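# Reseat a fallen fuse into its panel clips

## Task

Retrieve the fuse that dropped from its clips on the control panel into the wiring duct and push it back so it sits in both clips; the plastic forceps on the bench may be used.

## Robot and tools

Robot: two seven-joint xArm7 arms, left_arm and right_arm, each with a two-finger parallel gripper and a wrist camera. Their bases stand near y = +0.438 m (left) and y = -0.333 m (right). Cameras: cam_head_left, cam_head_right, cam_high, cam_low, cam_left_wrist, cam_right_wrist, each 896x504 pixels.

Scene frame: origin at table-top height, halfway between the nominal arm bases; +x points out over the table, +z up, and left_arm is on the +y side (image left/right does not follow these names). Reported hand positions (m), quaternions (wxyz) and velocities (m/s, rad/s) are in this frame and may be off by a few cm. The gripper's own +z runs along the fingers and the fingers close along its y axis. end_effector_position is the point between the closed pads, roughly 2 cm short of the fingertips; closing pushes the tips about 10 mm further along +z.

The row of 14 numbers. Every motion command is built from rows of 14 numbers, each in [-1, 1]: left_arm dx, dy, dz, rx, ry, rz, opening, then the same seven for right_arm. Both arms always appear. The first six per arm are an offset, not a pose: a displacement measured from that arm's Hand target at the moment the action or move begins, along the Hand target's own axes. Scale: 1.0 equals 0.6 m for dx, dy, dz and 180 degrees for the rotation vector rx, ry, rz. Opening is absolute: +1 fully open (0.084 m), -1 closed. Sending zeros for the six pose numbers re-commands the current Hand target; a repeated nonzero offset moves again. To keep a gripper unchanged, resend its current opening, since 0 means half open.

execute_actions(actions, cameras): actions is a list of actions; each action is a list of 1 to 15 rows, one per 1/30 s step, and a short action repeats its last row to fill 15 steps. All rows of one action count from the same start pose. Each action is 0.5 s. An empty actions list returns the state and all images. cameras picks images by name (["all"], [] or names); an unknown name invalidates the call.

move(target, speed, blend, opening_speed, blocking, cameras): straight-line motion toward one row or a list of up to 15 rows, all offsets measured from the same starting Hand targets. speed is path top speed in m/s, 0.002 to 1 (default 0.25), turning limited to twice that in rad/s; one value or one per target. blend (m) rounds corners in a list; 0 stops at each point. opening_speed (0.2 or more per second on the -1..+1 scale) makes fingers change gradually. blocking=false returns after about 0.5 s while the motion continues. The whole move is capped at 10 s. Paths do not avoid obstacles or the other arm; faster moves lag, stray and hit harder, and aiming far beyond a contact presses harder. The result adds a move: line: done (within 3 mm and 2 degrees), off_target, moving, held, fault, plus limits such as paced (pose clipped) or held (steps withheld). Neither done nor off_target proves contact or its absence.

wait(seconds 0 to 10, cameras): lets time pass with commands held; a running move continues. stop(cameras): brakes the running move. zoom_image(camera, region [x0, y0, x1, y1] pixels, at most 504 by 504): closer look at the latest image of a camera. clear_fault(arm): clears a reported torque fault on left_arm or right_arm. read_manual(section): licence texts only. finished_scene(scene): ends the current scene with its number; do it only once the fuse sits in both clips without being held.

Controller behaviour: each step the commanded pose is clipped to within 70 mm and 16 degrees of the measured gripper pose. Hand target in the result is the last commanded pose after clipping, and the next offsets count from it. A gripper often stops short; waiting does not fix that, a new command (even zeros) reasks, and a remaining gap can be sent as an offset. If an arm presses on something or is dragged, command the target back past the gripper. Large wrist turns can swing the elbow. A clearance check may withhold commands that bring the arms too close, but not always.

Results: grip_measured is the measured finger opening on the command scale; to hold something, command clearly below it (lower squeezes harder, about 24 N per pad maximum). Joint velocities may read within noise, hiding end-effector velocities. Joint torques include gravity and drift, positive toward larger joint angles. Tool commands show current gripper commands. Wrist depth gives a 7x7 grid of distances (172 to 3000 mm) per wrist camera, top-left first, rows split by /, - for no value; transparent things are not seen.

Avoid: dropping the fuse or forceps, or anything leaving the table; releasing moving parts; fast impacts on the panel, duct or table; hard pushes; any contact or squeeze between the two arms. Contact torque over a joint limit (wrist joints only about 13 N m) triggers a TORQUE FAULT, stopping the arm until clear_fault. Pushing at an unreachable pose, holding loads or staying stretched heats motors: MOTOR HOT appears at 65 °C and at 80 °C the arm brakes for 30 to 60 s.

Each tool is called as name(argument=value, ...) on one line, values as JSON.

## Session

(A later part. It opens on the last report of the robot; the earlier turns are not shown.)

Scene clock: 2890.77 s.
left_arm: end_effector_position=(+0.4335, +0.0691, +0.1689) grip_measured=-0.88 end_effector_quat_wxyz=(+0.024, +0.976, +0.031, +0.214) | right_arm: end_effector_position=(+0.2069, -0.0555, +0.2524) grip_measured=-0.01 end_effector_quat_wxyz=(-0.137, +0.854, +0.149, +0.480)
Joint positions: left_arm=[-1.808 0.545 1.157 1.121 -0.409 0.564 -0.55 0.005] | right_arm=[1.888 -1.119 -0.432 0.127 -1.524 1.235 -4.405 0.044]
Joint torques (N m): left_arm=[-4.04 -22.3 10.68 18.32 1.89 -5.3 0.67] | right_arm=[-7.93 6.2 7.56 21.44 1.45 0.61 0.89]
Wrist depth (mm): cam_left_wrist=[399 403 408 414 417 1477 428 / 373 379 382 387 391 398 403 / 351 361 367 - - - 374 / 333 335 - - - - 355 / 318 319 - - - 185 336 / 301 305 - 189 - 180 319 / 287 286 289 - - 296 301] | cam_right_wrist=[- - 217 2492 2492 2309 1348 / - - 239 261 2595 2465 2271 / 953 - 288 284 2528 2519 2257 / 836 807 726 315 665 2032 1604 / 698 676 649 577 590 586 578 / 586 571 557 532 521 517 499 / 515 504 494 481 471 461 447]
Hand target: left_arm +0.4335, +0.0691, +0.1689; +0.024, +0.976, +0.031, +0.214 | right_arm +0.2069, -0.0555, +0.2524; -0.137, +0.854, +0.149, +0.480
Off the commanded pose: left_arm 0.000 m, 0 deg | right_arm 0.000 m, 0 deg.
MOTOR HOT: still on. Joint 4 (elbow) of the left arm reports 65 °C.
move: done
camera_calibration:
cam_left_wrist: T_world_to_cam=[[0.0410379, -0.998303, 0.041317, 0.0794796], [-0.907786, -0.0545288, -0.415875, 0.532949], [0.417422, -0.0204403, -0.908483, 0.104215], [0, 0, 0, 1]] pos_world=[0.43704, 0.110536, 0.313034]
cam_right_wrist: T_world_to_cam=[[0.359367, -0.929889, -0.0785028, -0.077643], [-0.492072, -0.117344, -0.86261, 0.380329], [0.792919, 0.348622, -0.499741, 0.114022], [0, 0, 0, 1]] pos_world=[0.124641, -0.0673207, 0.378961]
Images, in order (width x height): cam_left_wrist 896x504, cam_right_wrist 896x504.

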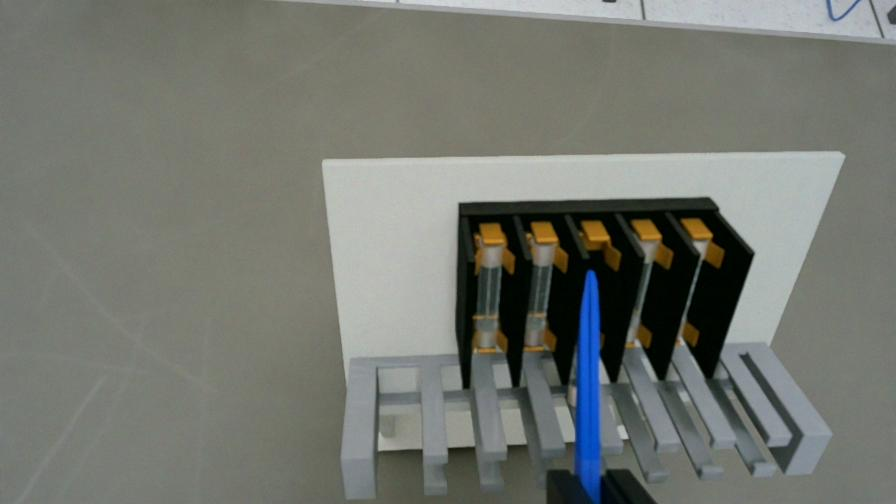

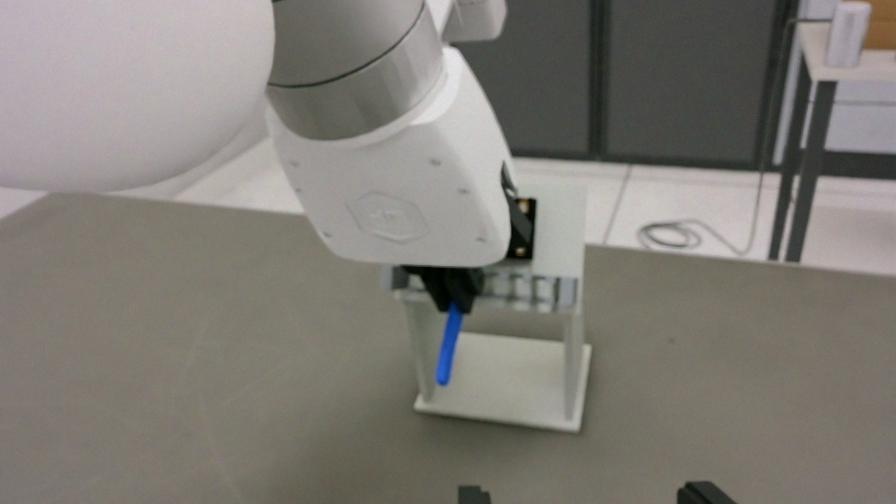

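move(target=[[-0.03,0,-0.01,0,0,0,-0.93,0,0,0,0,0,0,0],[-0.06,0,-0.13,0,0,0,-0.93,0,0,0,0,0,0,0]], speed=0.08, blend=0.01, cameras=["cam_left_wrist","cam_right_wrist"])

zoom_image(camera="cam_left_wrist", region=[400, 240, 680, 480])

zoom_image(camera="cam_right_wrist", region=[430, 190, 600, 320])

Scene clock: 2901.73 s.
left_arm: end_effector_position=(+0.3681, +0.0693, +0.2247) grip_measured=-0.88 end_effector_quat_wxyz=(+0.024, +0.976, +0.031, +0.214) | right_arm: end_effector_position=(+0.2069, -0.0555, +0.2524) grip_measured=-0.01 end_effector_quat_wxyz=(-0.137, +0.854, +0.149, +0.480)
Joint positions: left_arm=[-2.302 0.431 1.562 1.01 -0.234 0.677 -0.72 0.005] | right_arm=[1.888 -1.119 -0.432 0.127 -1.524 1.235 -4.405 0.044]
Joint torques (N m): left_arm=[-4.52 -12.22 9.52 20.03 4.03 -1.42 -0.98] | right_arm=[-7.6 6.23 7.73 21.64 1.48 0.62 0.96]
Wrist depth (mm): cam_left_wrist=[471 477 483 489 494 505 507 / 441 446 451 230 232 458 474 / 413 419 417 242 236 433 444 / 393 397 399 257 261 410 421 / 374 379 380 372 382 391 400 / 356 359 363 367 369 374 378 / 338 342 345 351 353 355 358] | cam_right_wrist=[- 188 182 2575 2474 2348 1353 / - 213 199 2696 2634 2397 2271 / 1019 243 232 249 2483 2448 2294 / 837 806 292 433 670 2087 1600 / 698 678 636 549 588 584 578 / 587 570 552 536 520 517 499 / 515 503 494 481 470 462 447]
Hand target: left_arm +0.3681, +0.0693, +0.2247; +0.024, +0.976, +0.031, +0.214 | right_arm +0.2069, -0.0555, +0.2524; -0.137, +0.854, +0.149, +0.480
Off the commanded pose: left_arm 0.000 m, 0 deg | right_arm 0.000 m, 0 deg.
MOTOR HOT: still on. Joint 4 (elbow) of the left arm reports 64 °C.
move: done; blend cut to 0.0095 m at target 1
camera_calibration:
cam_left_wrist: T_world_to_cam=[[0.041082, -0.998305, 0.0412219, 0.0800807], [-0.907801, -0.0545285, -0.415842, 0.496748], [0.417385, -0.0203377, -0.908502, 0.182131], [0, 0, 0, 1]] pos_world=[0.37164, 0.110736, 0.368734]
cam_right_wrist: T_world_to_cam=[[0.359367, -0.929889, -0.0785028, -0.077643], [-0.492072, -0.117344, -0.86261, 0.380329], [0.792919, 0.348622, -0.499741, 0.114022], [0, 0, 0, 1]] pos_world=[0.124641, -0.0673207, 0.378961]
Images, in order (width x height): cam_left_wrist 896x504, cam_right_wrist 896x504.

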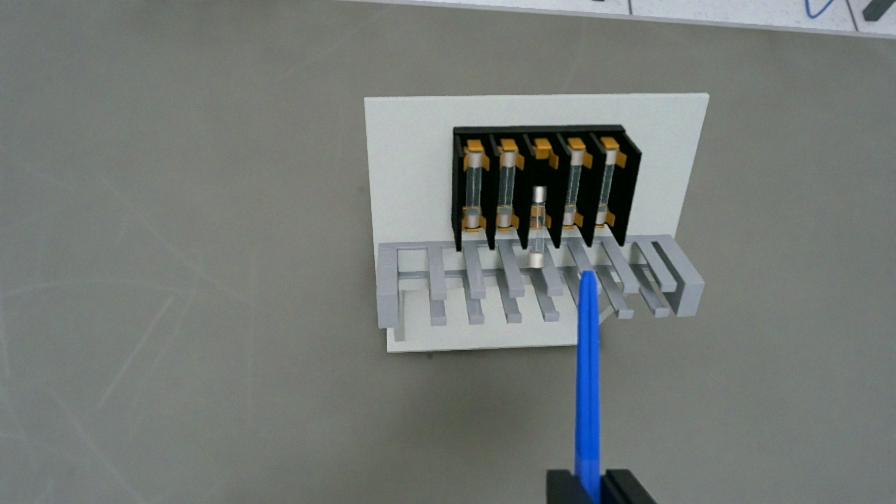

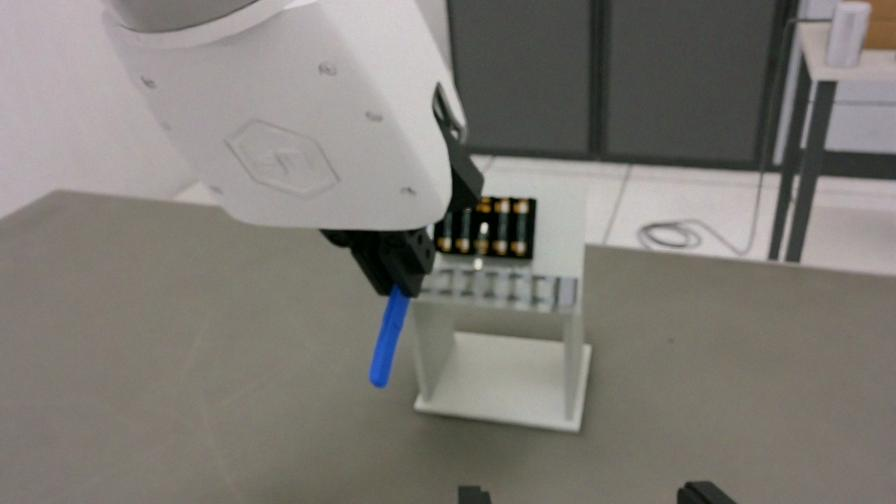

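Scaled by 1.800 from the camera's 896x504 image, which has a finer 1280x720 frame.

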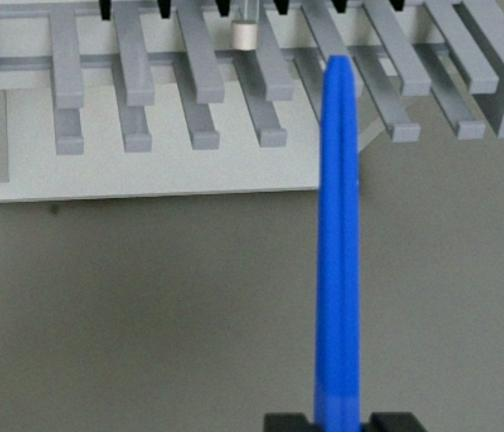

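Scaled by 2.965 from the camera's 896x504 image, which has a finer 1280x720 frame.

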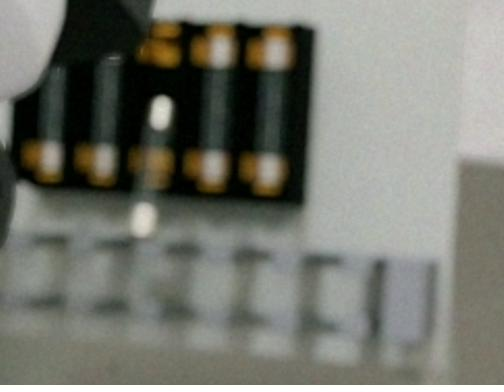

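zoom_image(camera="cam_left_wrist", region=[450, 120, 650, 280])

zoom_image(camera="cam_right_wrist", region=[440, 190, 530, 290])

Scaled by 2.520 from the camera's 896x504 image, which has a finer 1280x720 frame.

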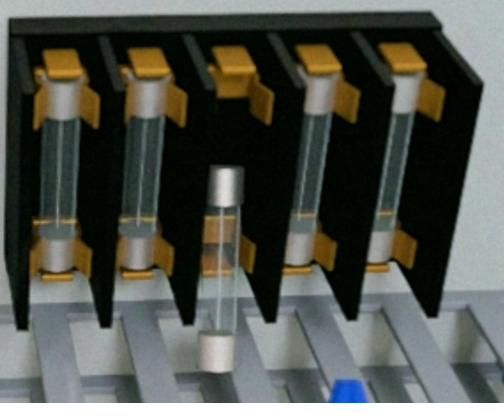

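Scaled by 5.040 from the camera's 896x504 image, which has a finer 1280x720 frame.

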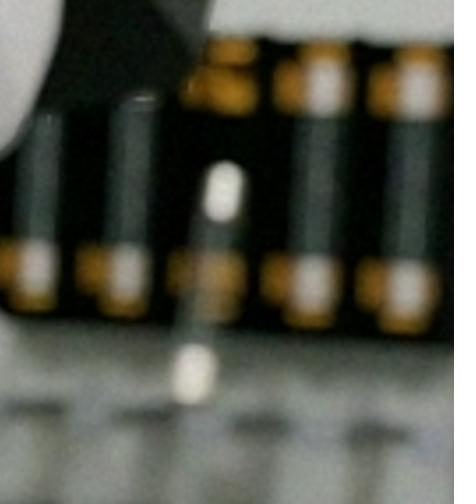

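move(target=[-0.0571,-0.0012,0.1442,0,0,0,-0.95,0,0,0,0,0,0,0], speed=0.12, cameras=["cam_left_wrist","cam_right_wrist"])

zoom_image(camera="cam_left_wrist", region=[480, 100, 760, 340])

zoom_image(camera="cam_right_wrist", region=[420, 190, 600, 320])

Scene clock: 2993.60 s.
left_arm: end_effector_position=(+0.3733, +0.0646, +0.1319) grip_measured=-0.88 end_effector_quat_wxyz=(+0.024, +0.976, +0.031, +0.214) | right_arm: end_effector_position=(+0.2069, -0.0555, +0.2524) grip_measured=-0.01 end_effector_quat_wxyz=(-0.137, +0.854, +0.149, +0.480)
Joint positions: left_arm=[-1.995 0.517 1.196 0.939 -0.373 0.449 -0.673 0.005] | right_arm=[1.888 -1.119 -0.432 0.127 -1.524 1.235 -4.405 0.044]
Joint torques (N m): left_arm=[4.52 -11.4 7.03 25.4 -4.01 -5.44 0.78] | right_arm=[-7.66 6.42 7.56 21.52 1.7 0.72 0.93]
Wrist depth (mm): cam_left_wrist=[353 353 - - - - 379 / 330 335 - 172 173 175 353 / 310 314 - - - - 333 / 294 297 299 299 301 309 313 / 282 283 286 288 292 295 299 / 267 269 271 273 277 279 282 / 253 255 258 261 265 265 268] | cam_right_wrist=[- - - 2624 2439 2325 1332 / - - 208 - 2585 2414 2271 / - 176 193 469 2547 2457 2302 / - 195 205 243 671 2074 1600 / 667 630 244 257 589 585 575 / 584 571 531 295 521 516 498 / 517 503 493 469 468 461 447]
Hand target: left_arm +0.3733, +0.0646, +0.1319; +0.024, +0.976, +0.031, +0.214 | right_arm +0.2069, -0.0555, +0.2524; -0.137, +0.854, +0.149, +0.480
Off the commanded pose: left_arm 0.000 m, 0 deg | right_arm 0.000 m, 0 deg.
MOTOR HOT: still on. Joint 4 (elbow) of the left arm reports 63 °C.
move: done
camera_calibration:
cam_left_wrist: T_world_to_cam=[[0.0410379, -0.998303, 0.041317, 0.0789865], [-0.907786, -0.0545288, -0.415875, 0.462668], [0.417422, -0.0204403, -0.908483, 0.0956381], [0, 0, 0, 1]] pos_world=[0.37684, 0.106036, 0.276034]
cam_right_wrist: T_world_to_cam=[[0.359367, -0.929889, -0.0785028, -0.077643], [-0.492072, -0.117344, -0.86261, 0.380329], [0.792919, 0.348622, -0.499741, 0.114022], [0, 0, 0, 1]] pos_world=[0.124641, -0.0673207, 0.378961]
Images, in order (width x height): cam_left_wrist 896x504, cam_right_wrist 896x504.

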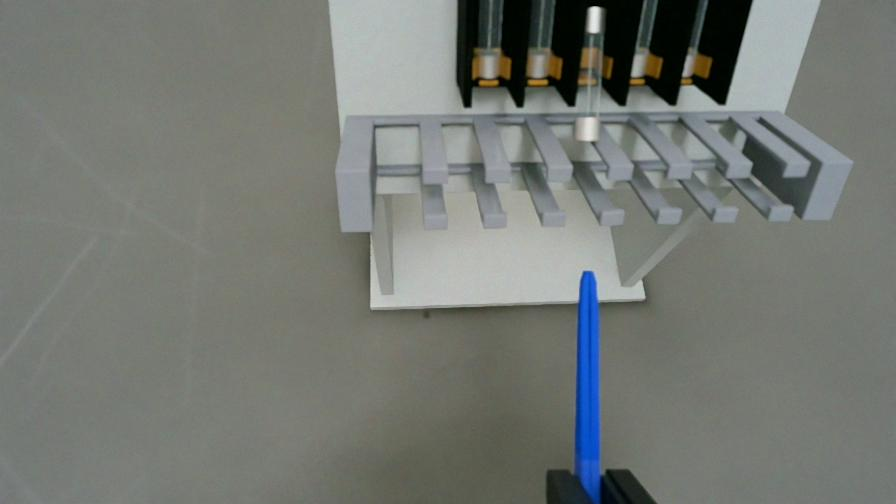

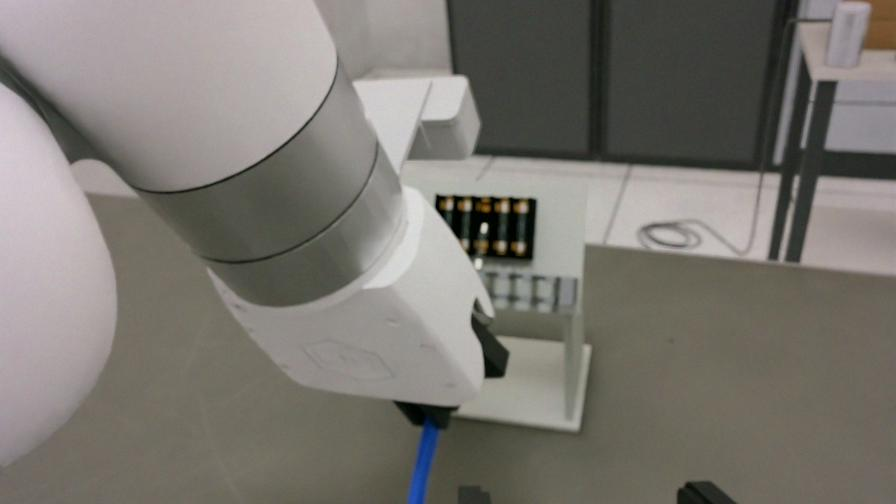

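Scaled by 1.800 from the camera's 896x504 image, which has a finer 1280x720 frame.

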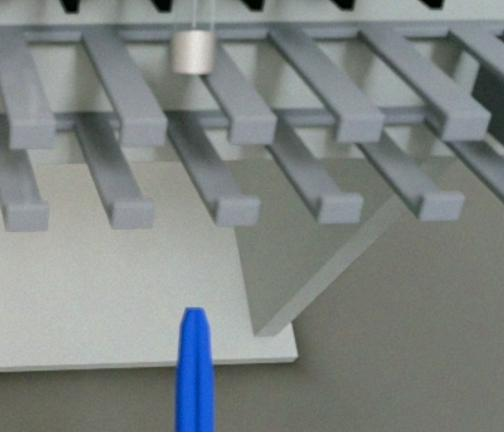

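Scaled by 2.800 from the camera's 896x504 image, which has a finer 1280x720 frame.

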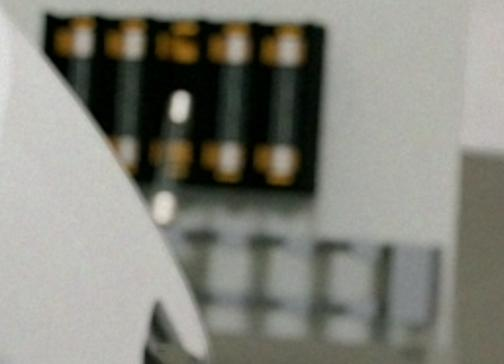

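move(target=[0.036,-0.0003,0.0165,0,0,0,-0.95,0,0,0,0,0,0,0], speed=0.05, cameras=["cam_left_wrist"])

zoom_image(camera="cam_left_wrist", region=[500, 80, 700, 300])

Scene clock: 3004.13 s.
left_arm: end_effector_position=(+0.3970, +0.0660, +0.1319) grip_measured=-0.88 end_effector_quat_wxyz=(+0.024, +0.976, +0.031, +0.214) | right_arm: end_effector_position=(+0.2069, -0.0555, +0.2524) grip_measured=-0.01 end_effector_quat_wxyz=(-0.137, +0.854, +0.149, +0.480)
Joint positions: left_arm=[-1.882 0.537 1.13 0.997 -0.398 0.456 -0.621 0.005] | right_arm=[1.888 -1.119 -0.432 0.127 -1.524 1.235 -4.405 0.044]
Joint torques (N m): left_arm=[4.73 -13.77 6.82 25.45 -3.85 -1.33 0.73] | right_arm=[-7.4 6.74 7.86 21.46 1.5 0.58 0.92]
Wrist depth (mm): cam_left_wrist=[352 - - - - - 378 / 330 329 - - - - 352 / 310 314 - - - - 333 / 294 300 - - - - 314 / 282 280 283 281 285 292 296 / 267 268 271 274 276 279 282 / 253 255 258 261 264 265 268] | cam_right_wrist=[- - 192 2675 2448 2325 1353 / - 179 194 2839 2595 2457 2242 / - 199 208 438 2510 2483 2279 / - - 232 259 671 2044 1593 / - 652 293 287 589 584 576 / 579 572 557 527 522 519 499 / 517 503 494 482 467 461 448]
Hand target: left_arm +0.3970, +0.0660, +0.1319; +0.024, +0.976, +0.031, +0.214 | right_arm +0.2069, -0.0555, +0.2524; -0.137, +0.854, +0.149, +0.480
Off the commanded pose: left_arm 0.000 m, 0 deg | right_arm 0.000 m, 0 deg.
MOTOR HOT: still on. Joint 4 (elbow) of the left arm reports 64 °C.
move: done
camera_calibration:
cam_left_wrist: T_world_to_cam=[[0.0410379, -0.998303, 0.041317, 0.0793158], [-0.907786, -0.0545288, -0.415875, 0.484211], [0.417422, -0.0204403, -0.908483, 0.085681], [0, 0, 0, 1]] pos_world=[0.40054, 0.107336, 0.275934]
Images, in order (width x height): cam_left_wrist 896x504.

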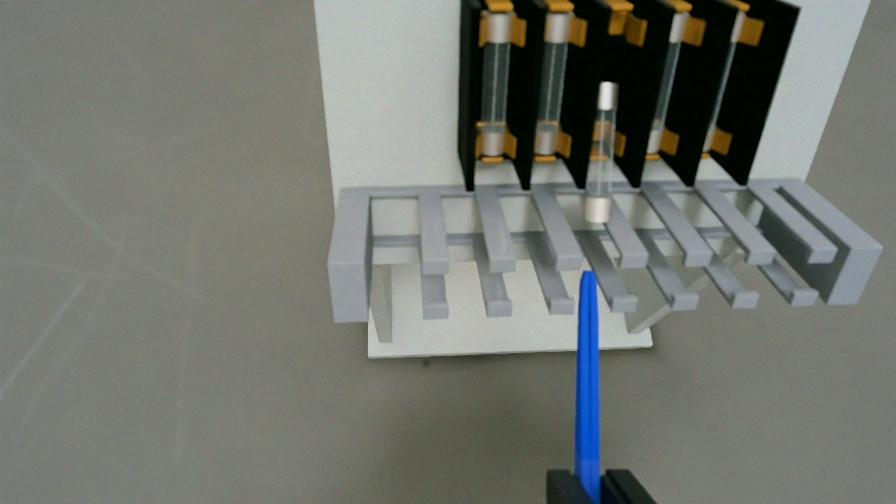

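Scaled by 2.291 from the camera's 896x504 image, which has a finer 1280x720 frame.

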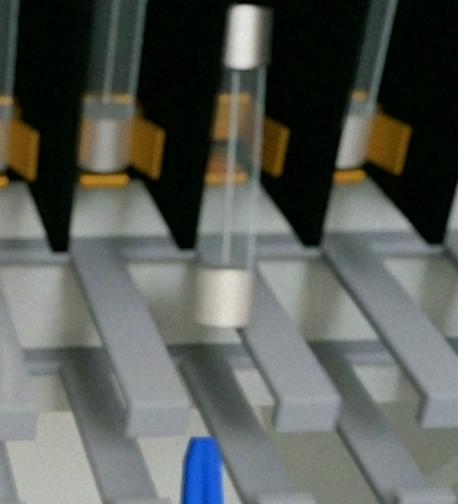

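move(target=[0.0145,0.0038,-0.004,0,0,0,-0.95,0,0,0,0,0,0,0], speed=0.04, cameras=["cam_left_wrist"])

zoom_image(camera="cam_left_wrist", region=[500, 80, 700, 300])

Scene clock: 3014.50 s.
left_arm: end_effector_position=(+0.4040, +0.0644, +0.1378) grip_measured=-0.88 end_effector_quat_wxyz=(+0.024, +0.976, +0.031, +0.214) | right_arm: end_effector_position=(+0.2069, -0.0555, +0.2524) grip_measured=-0.01 end_effector_quat_wxyz=(-0.137, +0.854, +0.149, +0.480)
Joint positions: left_arm=[-1.862 0.54 1.127 1.025 -0.396 0.476 -0.614 0.005] | right_arm=[1.888 -1.119 -0.432 0.127 -1.524 1.235 -4.405 0.044]
Joint torques (N m): left_arm=[4.73 -13.77 7.02 25.87 1.71 -1.32 0.6] | right_arm=[-7.91 6.5 7.84 21.54 1.69 0.6 0.98]
Wrist depth (mm): cam_left_wrist=[357 - - - - - 386 / 336 335 - - - - 360 / 316 316 - - - - 337 / 300 303 - - - - 320 / 286 285 - - - 295 303 / 272 274 275 279 282 285 288 / 258 260 263 267 270 271 273] | cam_right_wrist=[- 176 189 2644 2483 2286 1335 / - 188 196 2738 2566 2405 2257 / - - 217 260 2528 2510 2294 / - - 267 261 670 2026 1600 / - 662 320 301 588 585 578 / 589 571 553 528 521 516 499 / 515 504 495 482 469 460 447]
Hand target: left_arm +0.4040, +0.0644, +0.1378; +0.024, +0.976, +0.031, +0.214 | right_arm +0.2069, -0.0555, +0.2524; -0.137, +0.854, +0.149, +0.480
Off the commanded pose: left_arm 0.000 m, 0 deg | right_arm 0.000 m, 0 deg.
MOTOR HOT: still on. Joint 4 (elbow) of the left arm reports 65 °C.
move: done
camera_calibration:
cam_left_wrist: T_world_to_cam=[[0.0410379, -0.998303, 0.041317, 0.0772832], [-0.907786, -0.0545288, -0.415875, 0.492979], [0.417422, -0.0204403, -0.908483, 0.0881792], [0, 0, 0, 1]] pos_world=[0.40754, 0.105836, 0.281934]
Images, in order (width x height): cam_left_wrist 896x504.

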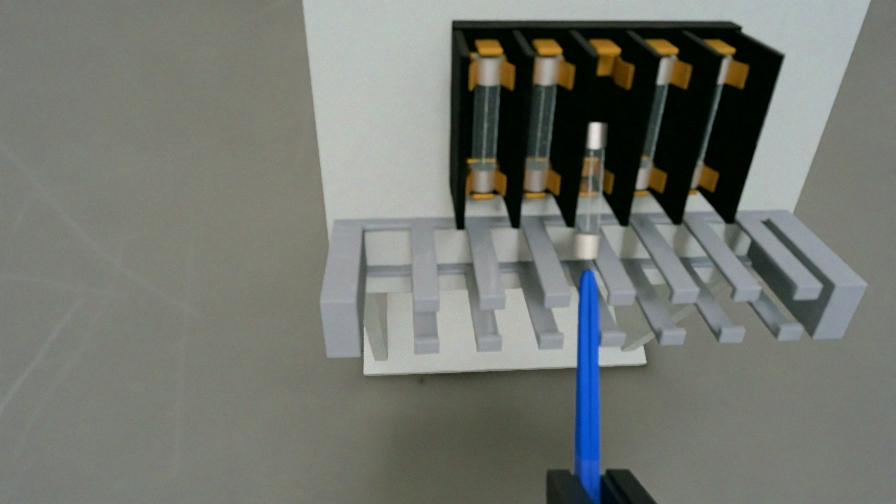

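Scaled by 2.291 from the camera's 896x504 image, which has a finer 1280x720 frame.

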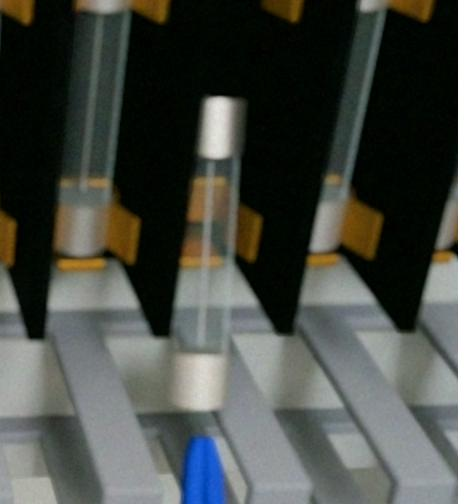

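move(target=[[0.0064,-0.0006,-0.0018,0,0,0,-0.95,0,0,0,0,0,0,0]], speed=0.02, cameras=["cam_left_wrist","cam_right_wrist"])

zoom_image(camera="cam_left_wrist", region=[500, 60, 700, 280])

zoom_image(camera="cam_right_wrist", region=[440, 190, 530, 290])

Scene clock: 3023.20 s.
left_arm: end_effector_position=(+0.4070, +0.0651, +0.1404) grip_measured=-0.88 end_effector_quat_wxyz=(+0.024, +0.976, +0.031, +0.214) | right_arm: end_effector_position=(+0.2069, -0.0555, +0.2524) grip_measured=-0.01 end_effector_quat_wxyz=(-0.137, +0.854, +0.149, +0.480)
Joint positions: left_arm=[-1.854 0.539 1.127 1.033 -0.394 0.482 -0.609 0.005] | right_arm=[1.888 -1.119 -0.432 0.127 -1.524 1.235 -4.405 0.044]
Joint torques (N m): left_arm=[4.91 -21.96 10.6 25.87 2.16 -1.48 0.75] | right_arm=[-7.39 6.3 7.97 21.72 1.51 0.68 0.9]
Wrist depth (mm): cam_left_wrist=[360 - - - - - 390 / 338 337 - - - - 364 / 318 319 - - - - 341 / 302 305 - - - - 324 / 288 288 - - - - 306 / 274 275 277 281 285 287 290 / 261 262 265 270 272 273 276] | cam_right_wrist=[- 177 190 2634 2519 2340 1353 / - 194 199 2706 2624 2422 2271 / - - 222 258 2519 2528 2317 / - - 274 266 668 2080 1585 / - 660 337 309 586 588 575 / 587 572 556 530 523 517 500 / 516 505 495 483 469 461 447]
Hand target: left_arm +0.4070, +0.0651, +0.1404; +0.024, +0.976, +0.031, +0.214 | right_arm +0.2069, -0.0555, +0.2524; -0.137, +0.854, +0.149, +0.480
Off the commanded pose: left_arm 0.000 m, 0 deg | right_arm 0.000 m, 0 deg.
MOTOR HOT: still on. Joint 4 (elbow) of the left arm reports 65 °C.
move: done
camera_calibration:
cam_left_wrist: T_world_to_cam=[[0.0410379, -0.998303, 0.041317, 0.0776558], [-0.907786, -0.0545288, -0.415875, 0.496775], [0.417422, -0.0204403, -0.908483, 0.0892104], [0, 0, 0, 1]] pos_world=[0.41054, 0.106436, 0.284434]
cam_right_wrist: T_world_to_cam=[[0.359367, -0.929889, -0.0785028, -0.077643], [-0.492072, -0.117344, -0.86261, 0.380329], [0.792919, 0.348622, -0.499741, 0.114022], [0, 0, 0, 1]] pos_world=[0.124641, -0.0673207, 0.378961]
Images, in order (width x height): cam_left_wrist 896x504, cam_right_wrist 896x504.

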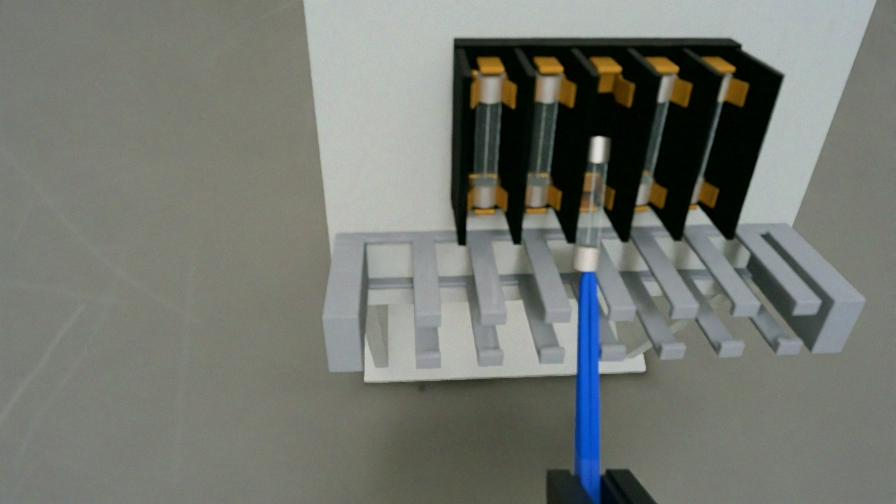

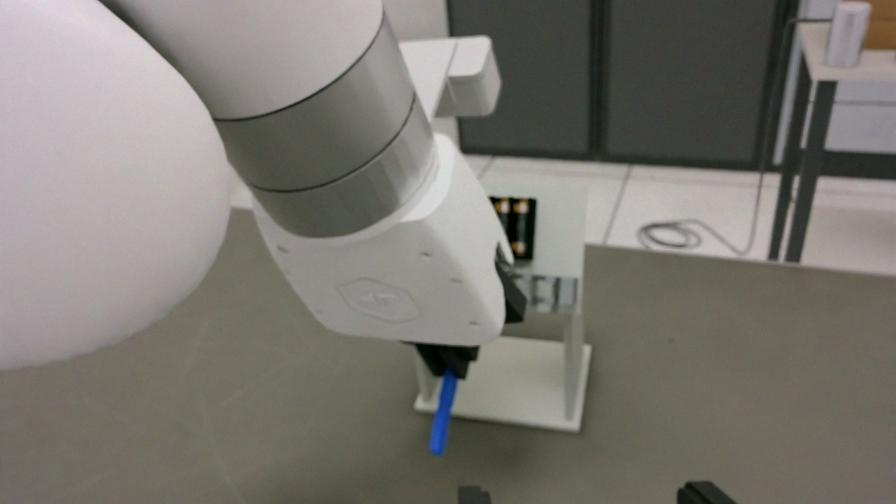

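Scaled by 2.291 from the camera's 896x504 image, which has a finer 1280x720 frame.

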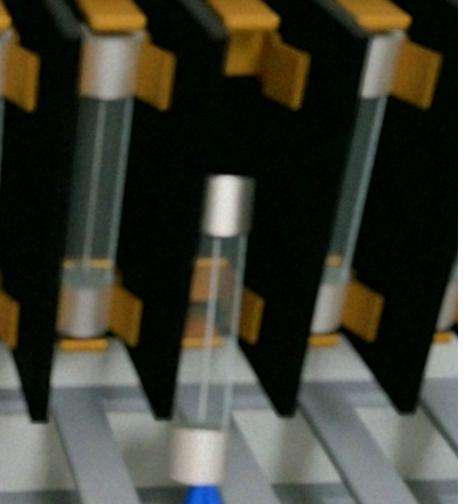

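Scaled by 5.040 from the camera's 896x504 image, which has a finer 1280x720 frame.

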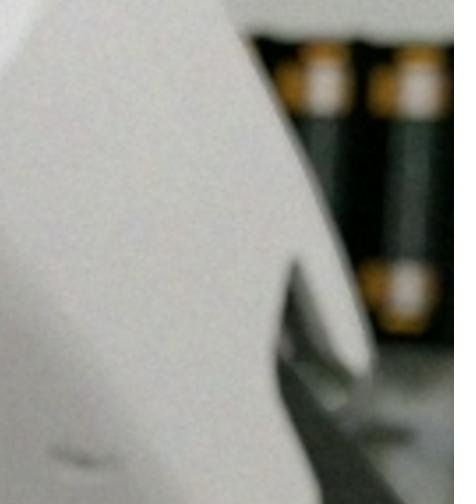

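move(target=[[0.0080,0,-0.0022,0,0,0,-0.95,0,0,0,0,0,0,0]], speed=0.02, cameras=["cam_left_wrist"])

zoom_image(camera="cam_left_wrist", region=[500, 70, 700, 290])

Scene clock: 3033.70 s.
left_arm: end_effector_position=(+0.4108, +0.0655, +0.1436) grip_measured=-0.88 end_effector_quat_wxyz=(+0.024, +0.976, +0.031, +0.214) | right_arm: end_effector_position=(+0.2069, -0.0555, +0.2524) grip_measured=-0.01 end_effector_quat_wxyz=(-0.137, +0.854, +0.149, +0.480)
Joint positions: left_arm=[-1.844 0.538 1.127 1.044 -0.393 0.491 -0.603 0.005] | right_arm=[1.888 -1.119 -0.432 0.127 -1.524 1.235 -4.405 0.044]
Joint torques (N m): left_arm=[4.47 -21.64 7.04 26.03 1.97 -1.53 0.78] | right_arm=[-7.56 6.31 8.33 21.52 1.47 0.64 0.85]
Wrist depth (mm): cam_left_wrist=[363 378 384 390 395 400 401 / 341 - - - - - 368 / 321 322 - - - - 344 / 305 309 - - - - 327 / 291 294 - - - - 313 / 276 277 280 281 286 289 292 / 263 265 268 272 275 276 279] | cam_right_wrist=[- 181 193 2614 2492 2309 1340 / - 200 205 2805 2624 2422 2286 / - - 227 258 2547 2492 2257 / - - 280 275 671 2044 1585 / 652 677 606 314 589 586 578 / 587 571 556 529 522 517 497 / 517 503 494 483 470 461 447]
Hand target: left_arm +0.4108, +0.0655, +0.1436; +0.024, +0.976, +0.031, +0.214 | right_arm +0.2069, -0.0555, +0.2524; -0.137, +0.854, +0.149, +0.480
Off the commanded pose: left_arm 0.000 m, 0 deg | right_arm 0.000 m, 0 deg.
MOTOR HOT: still on. Joint 4 (elbow) of the left arm reports 66 °C.
move: done
camera_calibration:
cam_left_wrist: T_world_to_cam=[[0.0410379, -0.998303, 0.041317, 0.0777669], [-0.907786, -0.0545288, -0.415875, 0.501577], [0.417422, -0.0204403, -0.908483, 0.0905396], [0, 0, 0, 1]] pos_world=[0.41434, 0.106836, 0.287634]
Images, in order (width x height): cam_left_wrist 896x504.

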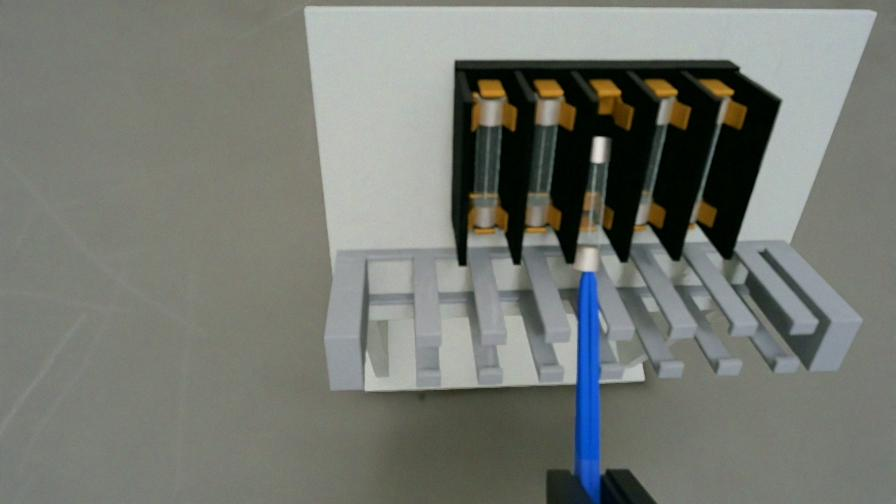

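Scaled by 2.291 from the camera's 896x504 image, which has a finer 1280x720 frame.

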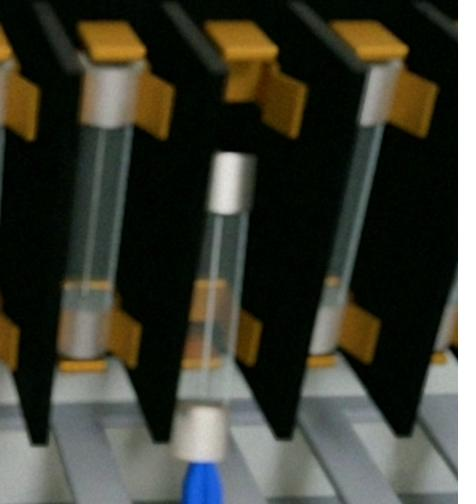

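move(target=[[0.0072,0,-0.0018,0,0,0,-0.95,0,0,0,0,0,0,0]], speed=0.02, cameras=["cam_left_wrist"])

zoom_image(camera="cam_left_wrist", region=[500, 70, 700, 290])

Scene clock: 3042.40 s.
left_arm: end_effector_position=(+0.4143, +0.0658, +0.1463) grip_measured=-0.88 end_effector_quat_wxyz=(+0.024, +0.976, +0.031, +0.214) | right_arm: end_effector_position=(+0.2069, -0.0555, +0.2524) grip_measured=-0.01 end_effector_quat_wxyz=(-0.137, +0.854, +0.149, +0.480)
Joint positions: left_arm=[-1.835 0.538 1.126 1.055 -0.391 0.499 -0.598 0.005] | right_arm=[1.888 -1.119 -0.432 0.127 -1.524 1.235 -4.405 0.044]
Joint torques (N m): left_arm=[5.04 -21.6 7.37 26.46 1.98 -1.4 0.88] | right_arm=[-7.77 6.75 8.25 21.6 1.4 0.63 0.94]
Wrist depth (mm): cam_left_wrist=[367 379 384 391 395 402 404 / 344 - - - - - 375 / 324 325 - - - - 349 / 308 310 - - - - 331 / 293 298 - - - - 315 / 279 278 283 284 286 290 295 / 265 267 270 275 278 278 282] | cam_right_wrist=[- 182 194 2634 2457 2325 1356 / - - 210 2696 2585 2448 2249 / - - 231 258 2510 2465 2264 / - - 289 279 669 2050 1589 / 675 671 610 361 590 583 577 / 587 569 556 530 522 517 500 / 516 503 492 483 469 460 447]
Hand target: left_arm +0.4143, +0.0658, +0.1463; +0.024, +0.976, +0.031, +0.214 | right_arm +0.2069, -0.0555, +0.2524; -0.137, +0.854, +0.149, +0.480
Off the commanded pose: left_arm 0.000 m, 0 deg | right_arm 0.000 m, 0 deg.
MOTOR HOT: still on. Joint 4 (elbow) of the left arm reports 66 °C.
move: done
camera_calibration:
cam_left_wrist: T_world_to_cam=[[0.0409551, -0.998308, 0.0412687, 0.0778565], [-0.907844, -0.0544308, -0.415759, 0.505916], [0.417302, -0.0204381, -0.908538, 0.0916946], [0, 0, 0, 1]] pos_world=[0.41784, 0.107136, 0.290434]
Images, in order (width x height): cam_left_wrist 896x504.

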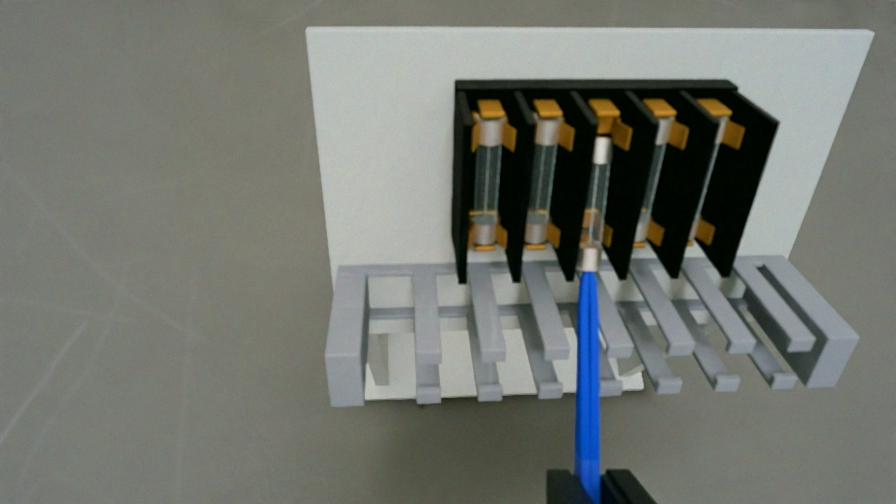

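Scaled by 2.291 from the camera's 896x504 image, which has a finer 1280x720 frame.

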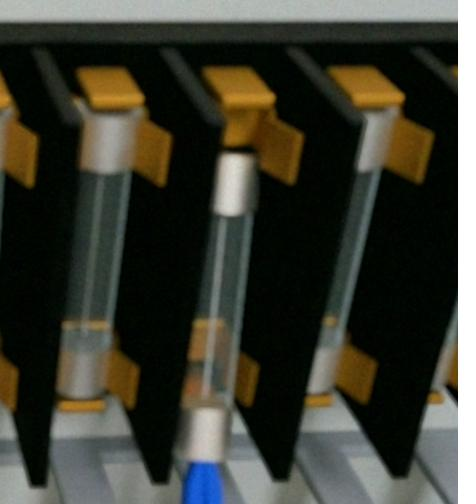

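move(target=[[0.0056,0,-0.0016,0,0,0,-0.95,0,0,0,0,0,0,0]], speed=0.02, cameras=["cam_left_wrist"])

zoom_image(camera="cam_left_wrist", region=[500, 70, 700, 290])

Scene clock: 3048.90 s.
left_arm: end_effector_position=(+0.4166, +0.0660, +0.1484) grip_measured=-0.88 end_effector_quat_wxyz=(+0.024, +0.976, +0.031, +0.214) | right_arm: end_effector_position=(+0.2069, -0.0555, +0.2524) grip_measured=-0.01 end_effector_quat_wxyz=(-0.137, +0.854, +0.149, +0.480)
Joint positions: left_arm=[-1.828 0.538 1.125 1.063 -0.391 0.506 -0.594 0.005] | right_arm=[1.888 -1.119 -0.432 0.127 -1.524 1.235 -4.405 0.044]
Joint torques (N m): left_arm=[21.96 -23.09 25.39 41.35 5.64 -11.07 0.65] | right_arm=[-7.44 6.5 8.25 21.47 1.44 0.66 0.95]
Wrist depth (mm): cam_left_wrist=[367 379 384 390 395 401 402 / 345 - - - - - 374 / 324 324 - - - - 347 / 308 311 - - - - 330 / 294 299 - - - - 316 / 280 279 283 283 288 290 295 / 266 268 271 275 279 279 282] | cam_right_wrist=[- 183 196 2675 2431 2317 1348 / - - 212 2717 2595 2414 2228 / - - 233 258 2501 2422 2264 / - 771 293 278 673 2062 1615 / 677 677 611 362 589 586 577 / 589 569 556 531 523 517 497 / 515 505 493 483 469 462 446]
Hand target: left_arm +0.4169, +0.0661, +0.1486; +0.024, +0.976, +0.031, +0.214 | right_arm +0.2069, -0.0555, +0.2524; -0.137, +0.854, +0.149, +0.480
Off the commanded pose: left_arm 0.000 m, 0 deg | right_arm 0.000 m, 0 deg.
MOTOR HOT: still on. Joint 4 (elbow) of the left arm reports 67 °C.
move: done
camera_calibration:
cam_left_wrist: T_world_to_cam=[[0.0407014, -0.998334, 0.0408892, 0.0780965], [-0.908133, -0.0540287, -0.41518, 0.508845], [0.416698, -0.0202344, -0.90882, 0.0928298], [0, 0, 0, 1]] pos_world=[0.420239, 0.107337, 0.292435]
Images, in order (width x height): cam_left_wrist 896x504.

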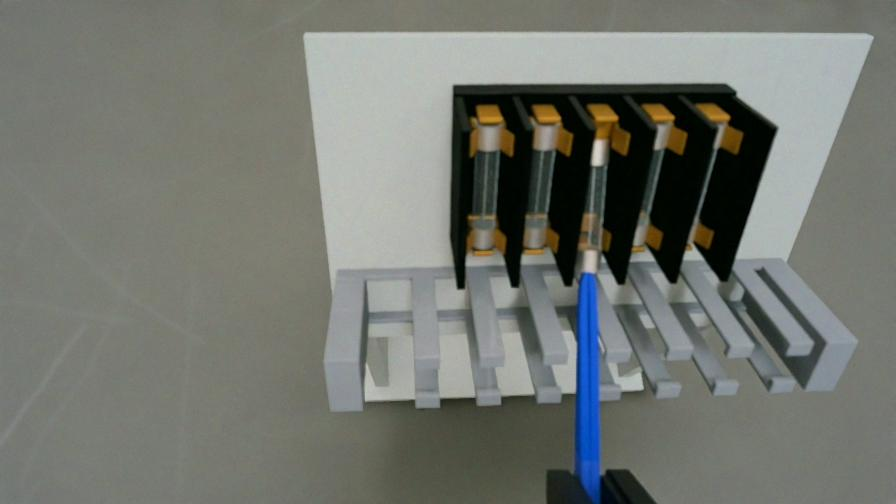

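Scaled by 2.291 from the camera's 896x504 image, which has a finer 1280x720 frame.

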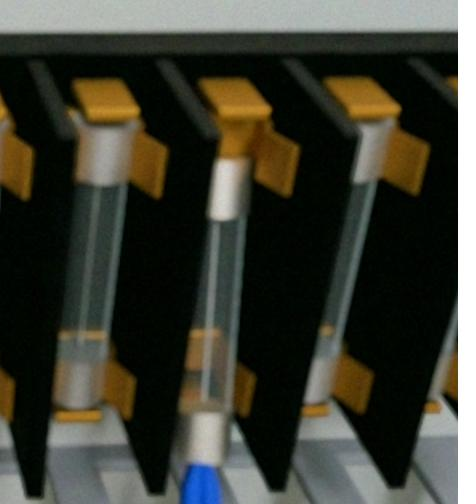

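move(target=[[-0.006,0,0.0016,0,0,0,-0.95,0,0,0,0,0,0,0],[-0.06,0,0.0,0,0,0,-0.95,0,0,0,0,0,0,0],[-0.08,0,-0.2,0,0,0,-0.95,0,0,0,0,0,0,0]], speed=[0.03,0.08,0.15], blend=[0.001,0.01,0], cameras=["cam_left_wrist","cam_right_wrist"])

zoom_image(camera="cam_right_wrist", region=[430, 190, 550, 270])

zoom_image(camera="cam_left_wrist", region=[400, 120, 700, 360])

Scene clock: 3075.50 s.
left_arm: end_effector_position=(+0.3231, +0.0669, +0.2375) grip_measured=-0.88 end_effector_quat_wxyz=(+0.024, +0.976, +0.031, +0.214) | right_arm: end_effector_position=(+0.2069, -0.0555, +0.2524) grip_measured=-0.01 end_effector_quat_wxyz=(-0.137, +0.854, +0.149, +0.480)
Joint positions: left_arm=[-2.605 0.444 1.787 0.94 -0.197 0.725 -0.803 0.005] | right_arm=[1.888 -1.119 -0.432 0.127 -1.524 1.235 -4.405 0.044]
Joint torques (N m): left_arm=[-4.82 0.27 9.47 20.4 -3.44 -2.24 0.83] | right_arm=[-7.2 6.52 8.24 21.77 1.55 0.66 0.9]
Wrist depth (mm): cam_left_wrist=[490 496 507 264 516 521 524 / 458 463 462 271 269 481 494 / 430 436 440 287 290 452 462 / 409 412 416 411 420 430 435 / 389 394 398 401 406 410 414 / 369 374 376 380 384 388 392 / 351 355 357 363 367 368 371] | cam_right_wrist=[- - - 2675 2448 2279 1327 / - - - - 2556 2448 2249 / 192 186 180 458 2483 2492 2271 / 794 217 204 447 671 2038 1596 / 696 653 275 552 589 583 578 / 587 573 541 536 522 517 499 / 515 503 492 483 471 460 446]
Hand target: left_arm +0.3231, +0.0668, +0.2375; +0.024, +0.976, +0.031, +0.214 | right_arm +0.2069, -0.0555, +0.2524; -0.137, +0.854, +0.149, +0.480
Off the commanded pose: left_arm 0.000 m, 0 deg | right_arm 0.000 m, 0 deg.
MOTOR HOT: still on. Joint 4 (elbow) of the left arm reports 78 °C.
move: done
camera_calibration:
cam_left_wrist: T_world_to_cam=[[0.0410835, -0.998305, 0.0412186, 0.0789069], [-0.907839, -0.0545266, -0.415759, 0.461064], [0.417302, -0.0203389, -0.90854, 0.212533], [0, 0, 0, 1]] pos_world=[0.32664, 0.108236, 0.381534]
cam_right_wrist: T_world_to_cam=[[0.359367, -0.929889, -0.0785028, -0.077643], [-0.492072, -0.117344, -0.86261, 0.380329], [0.792919, 0.348622, -0.499741, 0.114022], [0, 0, 0, 1]] pos_world=[0.124641, -0.0673207, 0.378961]
Images, in order (width x height): cam_left_wrist 896x504, cam_right_wrist 896x504.

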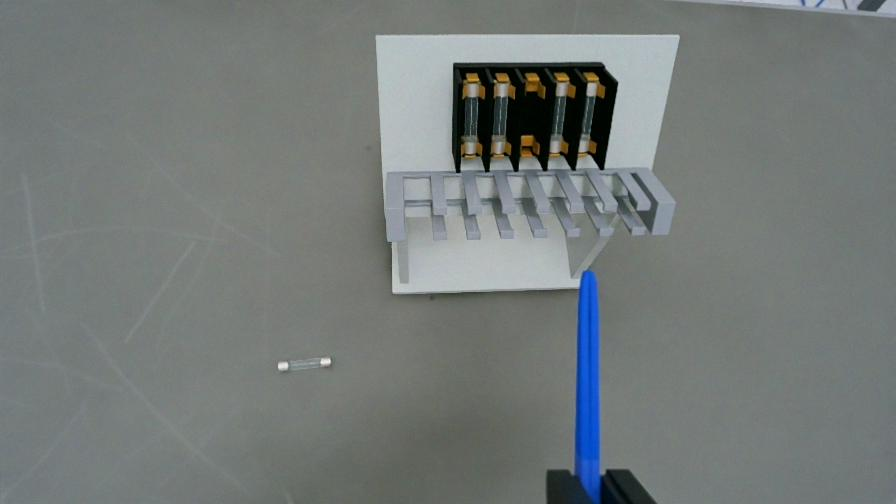

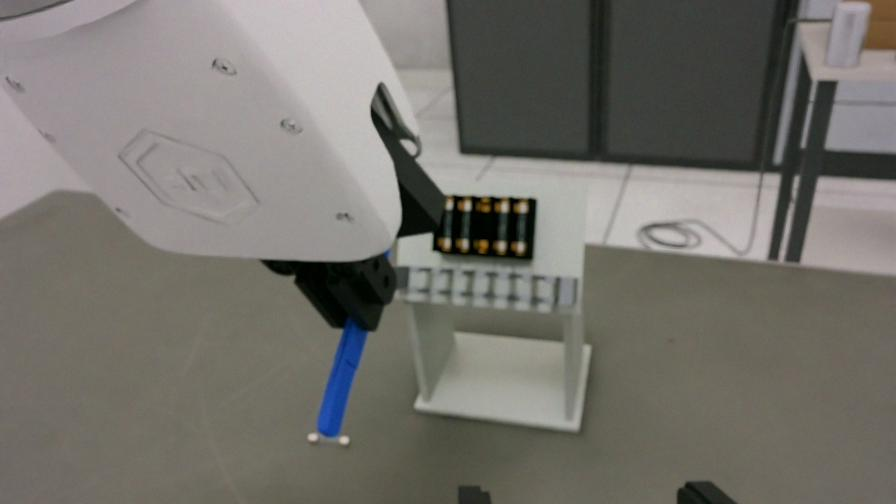

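Scaled by 4.200 from the camera's 896x504 image, which has a finer 1280x720 frame.

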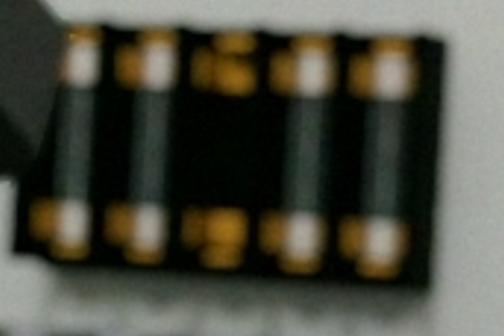

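Scaled by 1.680 from the camera's 896x504 image, which has a finer 1280x720 frame.

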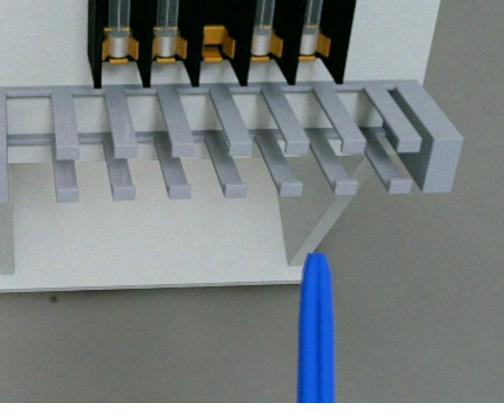

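move(target=[0.0,-0.2,0.05,0.0154,-0.1374,0.0199,-0.93,0,0,0,0,0,0,0], speed=0.12, cameras=["cam_left_wrist"])

Scene clock: 3128.07 s.
left_arm: end_effector_position=(+0.3297, +0.1854, +0.2030) grip_measured=-0.88 end_effector_quat_wxyz=(+0.000, +1.000, +0.000, +0.000) | right_arm: end_effector_position=(+0.2069, -0.0555, +0.2524) grip_measured=-0.01 end_effector_quat_wxyz=(-0.137, +0.854, +0.149, +0.480)
Joint positions: left_arm=[-2.618 0.201 2.052 0.947 -0.206 1.05 -0.453 0.005] | right_arm=[1.888 -1.119 -0.432 0.127 -1.524 1.235 -4.405 0.044]
Joint torques (N m): left_arm=[4.47 1.87 5.14 29.8 3.84 -0.87 0.9] | right_arm=[-7.16 6.59 8.33 21.6 1.59 0.64 1.02]
Wrist depth (mm): cam_left_wrist=[335 334 334 333 333 205 192 / 335 334 334 333 333 332 332 / 334 334 334 333 333 333 332 / 334 334 334 333 332 332 331 / 335 334 333 333 333 332 332 / 334 334 332 333 333 332 331 / 333 333 333 332 332 332 331] | cam_right_wrist=[236 2519 - 2706 2474 2309 1337 / 251 278 - - 2644 2431 2279 / 272 283 2886 2771 2556 2483 2302 / 320 308 778 457 668 2050 1600 / 675 615 653 556 588 583 579 / 569 570 558 536 521 518 499 / 515 503 492 482 468 460 448]
Hand target: left_arm +0.3297, +0.1854, +0.2029; +0.000, +1.000, +0.000, +0.000 | right_arm +0.2069, -0.0555, +0.2524; -0.137, +0.854, +0.149, +0.480
Off the commanded pose: left_arm 0.000 m, 0 deg | right_arm 0.000 m, 0 deg.
MOTOR HOT: still on. Joint 4 (elbow) of the left arm reports 65 °C.
move: done
camera_calibration:
cam_left_wrist: T_world_to_cam=[[-0.0167577, -0.999768, -0.0134981, 0.228871], [-0.999859, 0.0167392, 0.00148233, 0.391719], [-0.00125604, 0.0135211, -0.999908, 0.33114], [0, 0, 0, 1]] pos_world=[0.395915, 0.217784, 0.333618]
Images, in order (width x height): cam_left_wrist 896x504.

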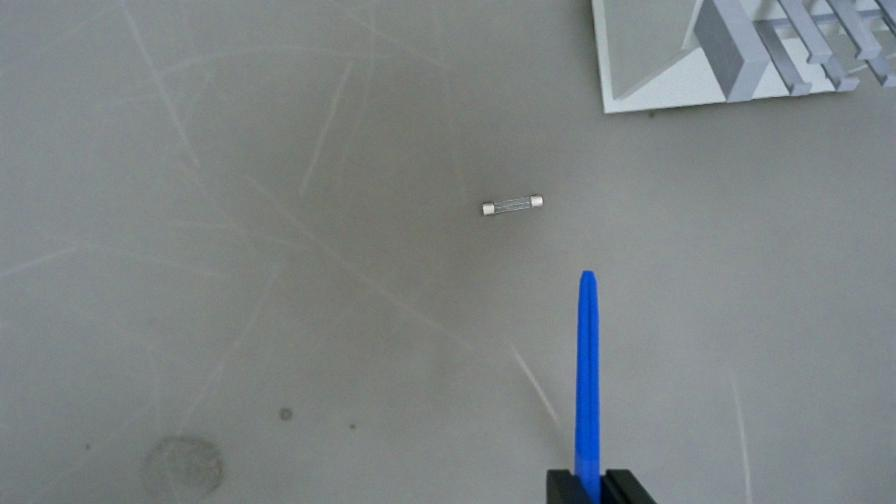

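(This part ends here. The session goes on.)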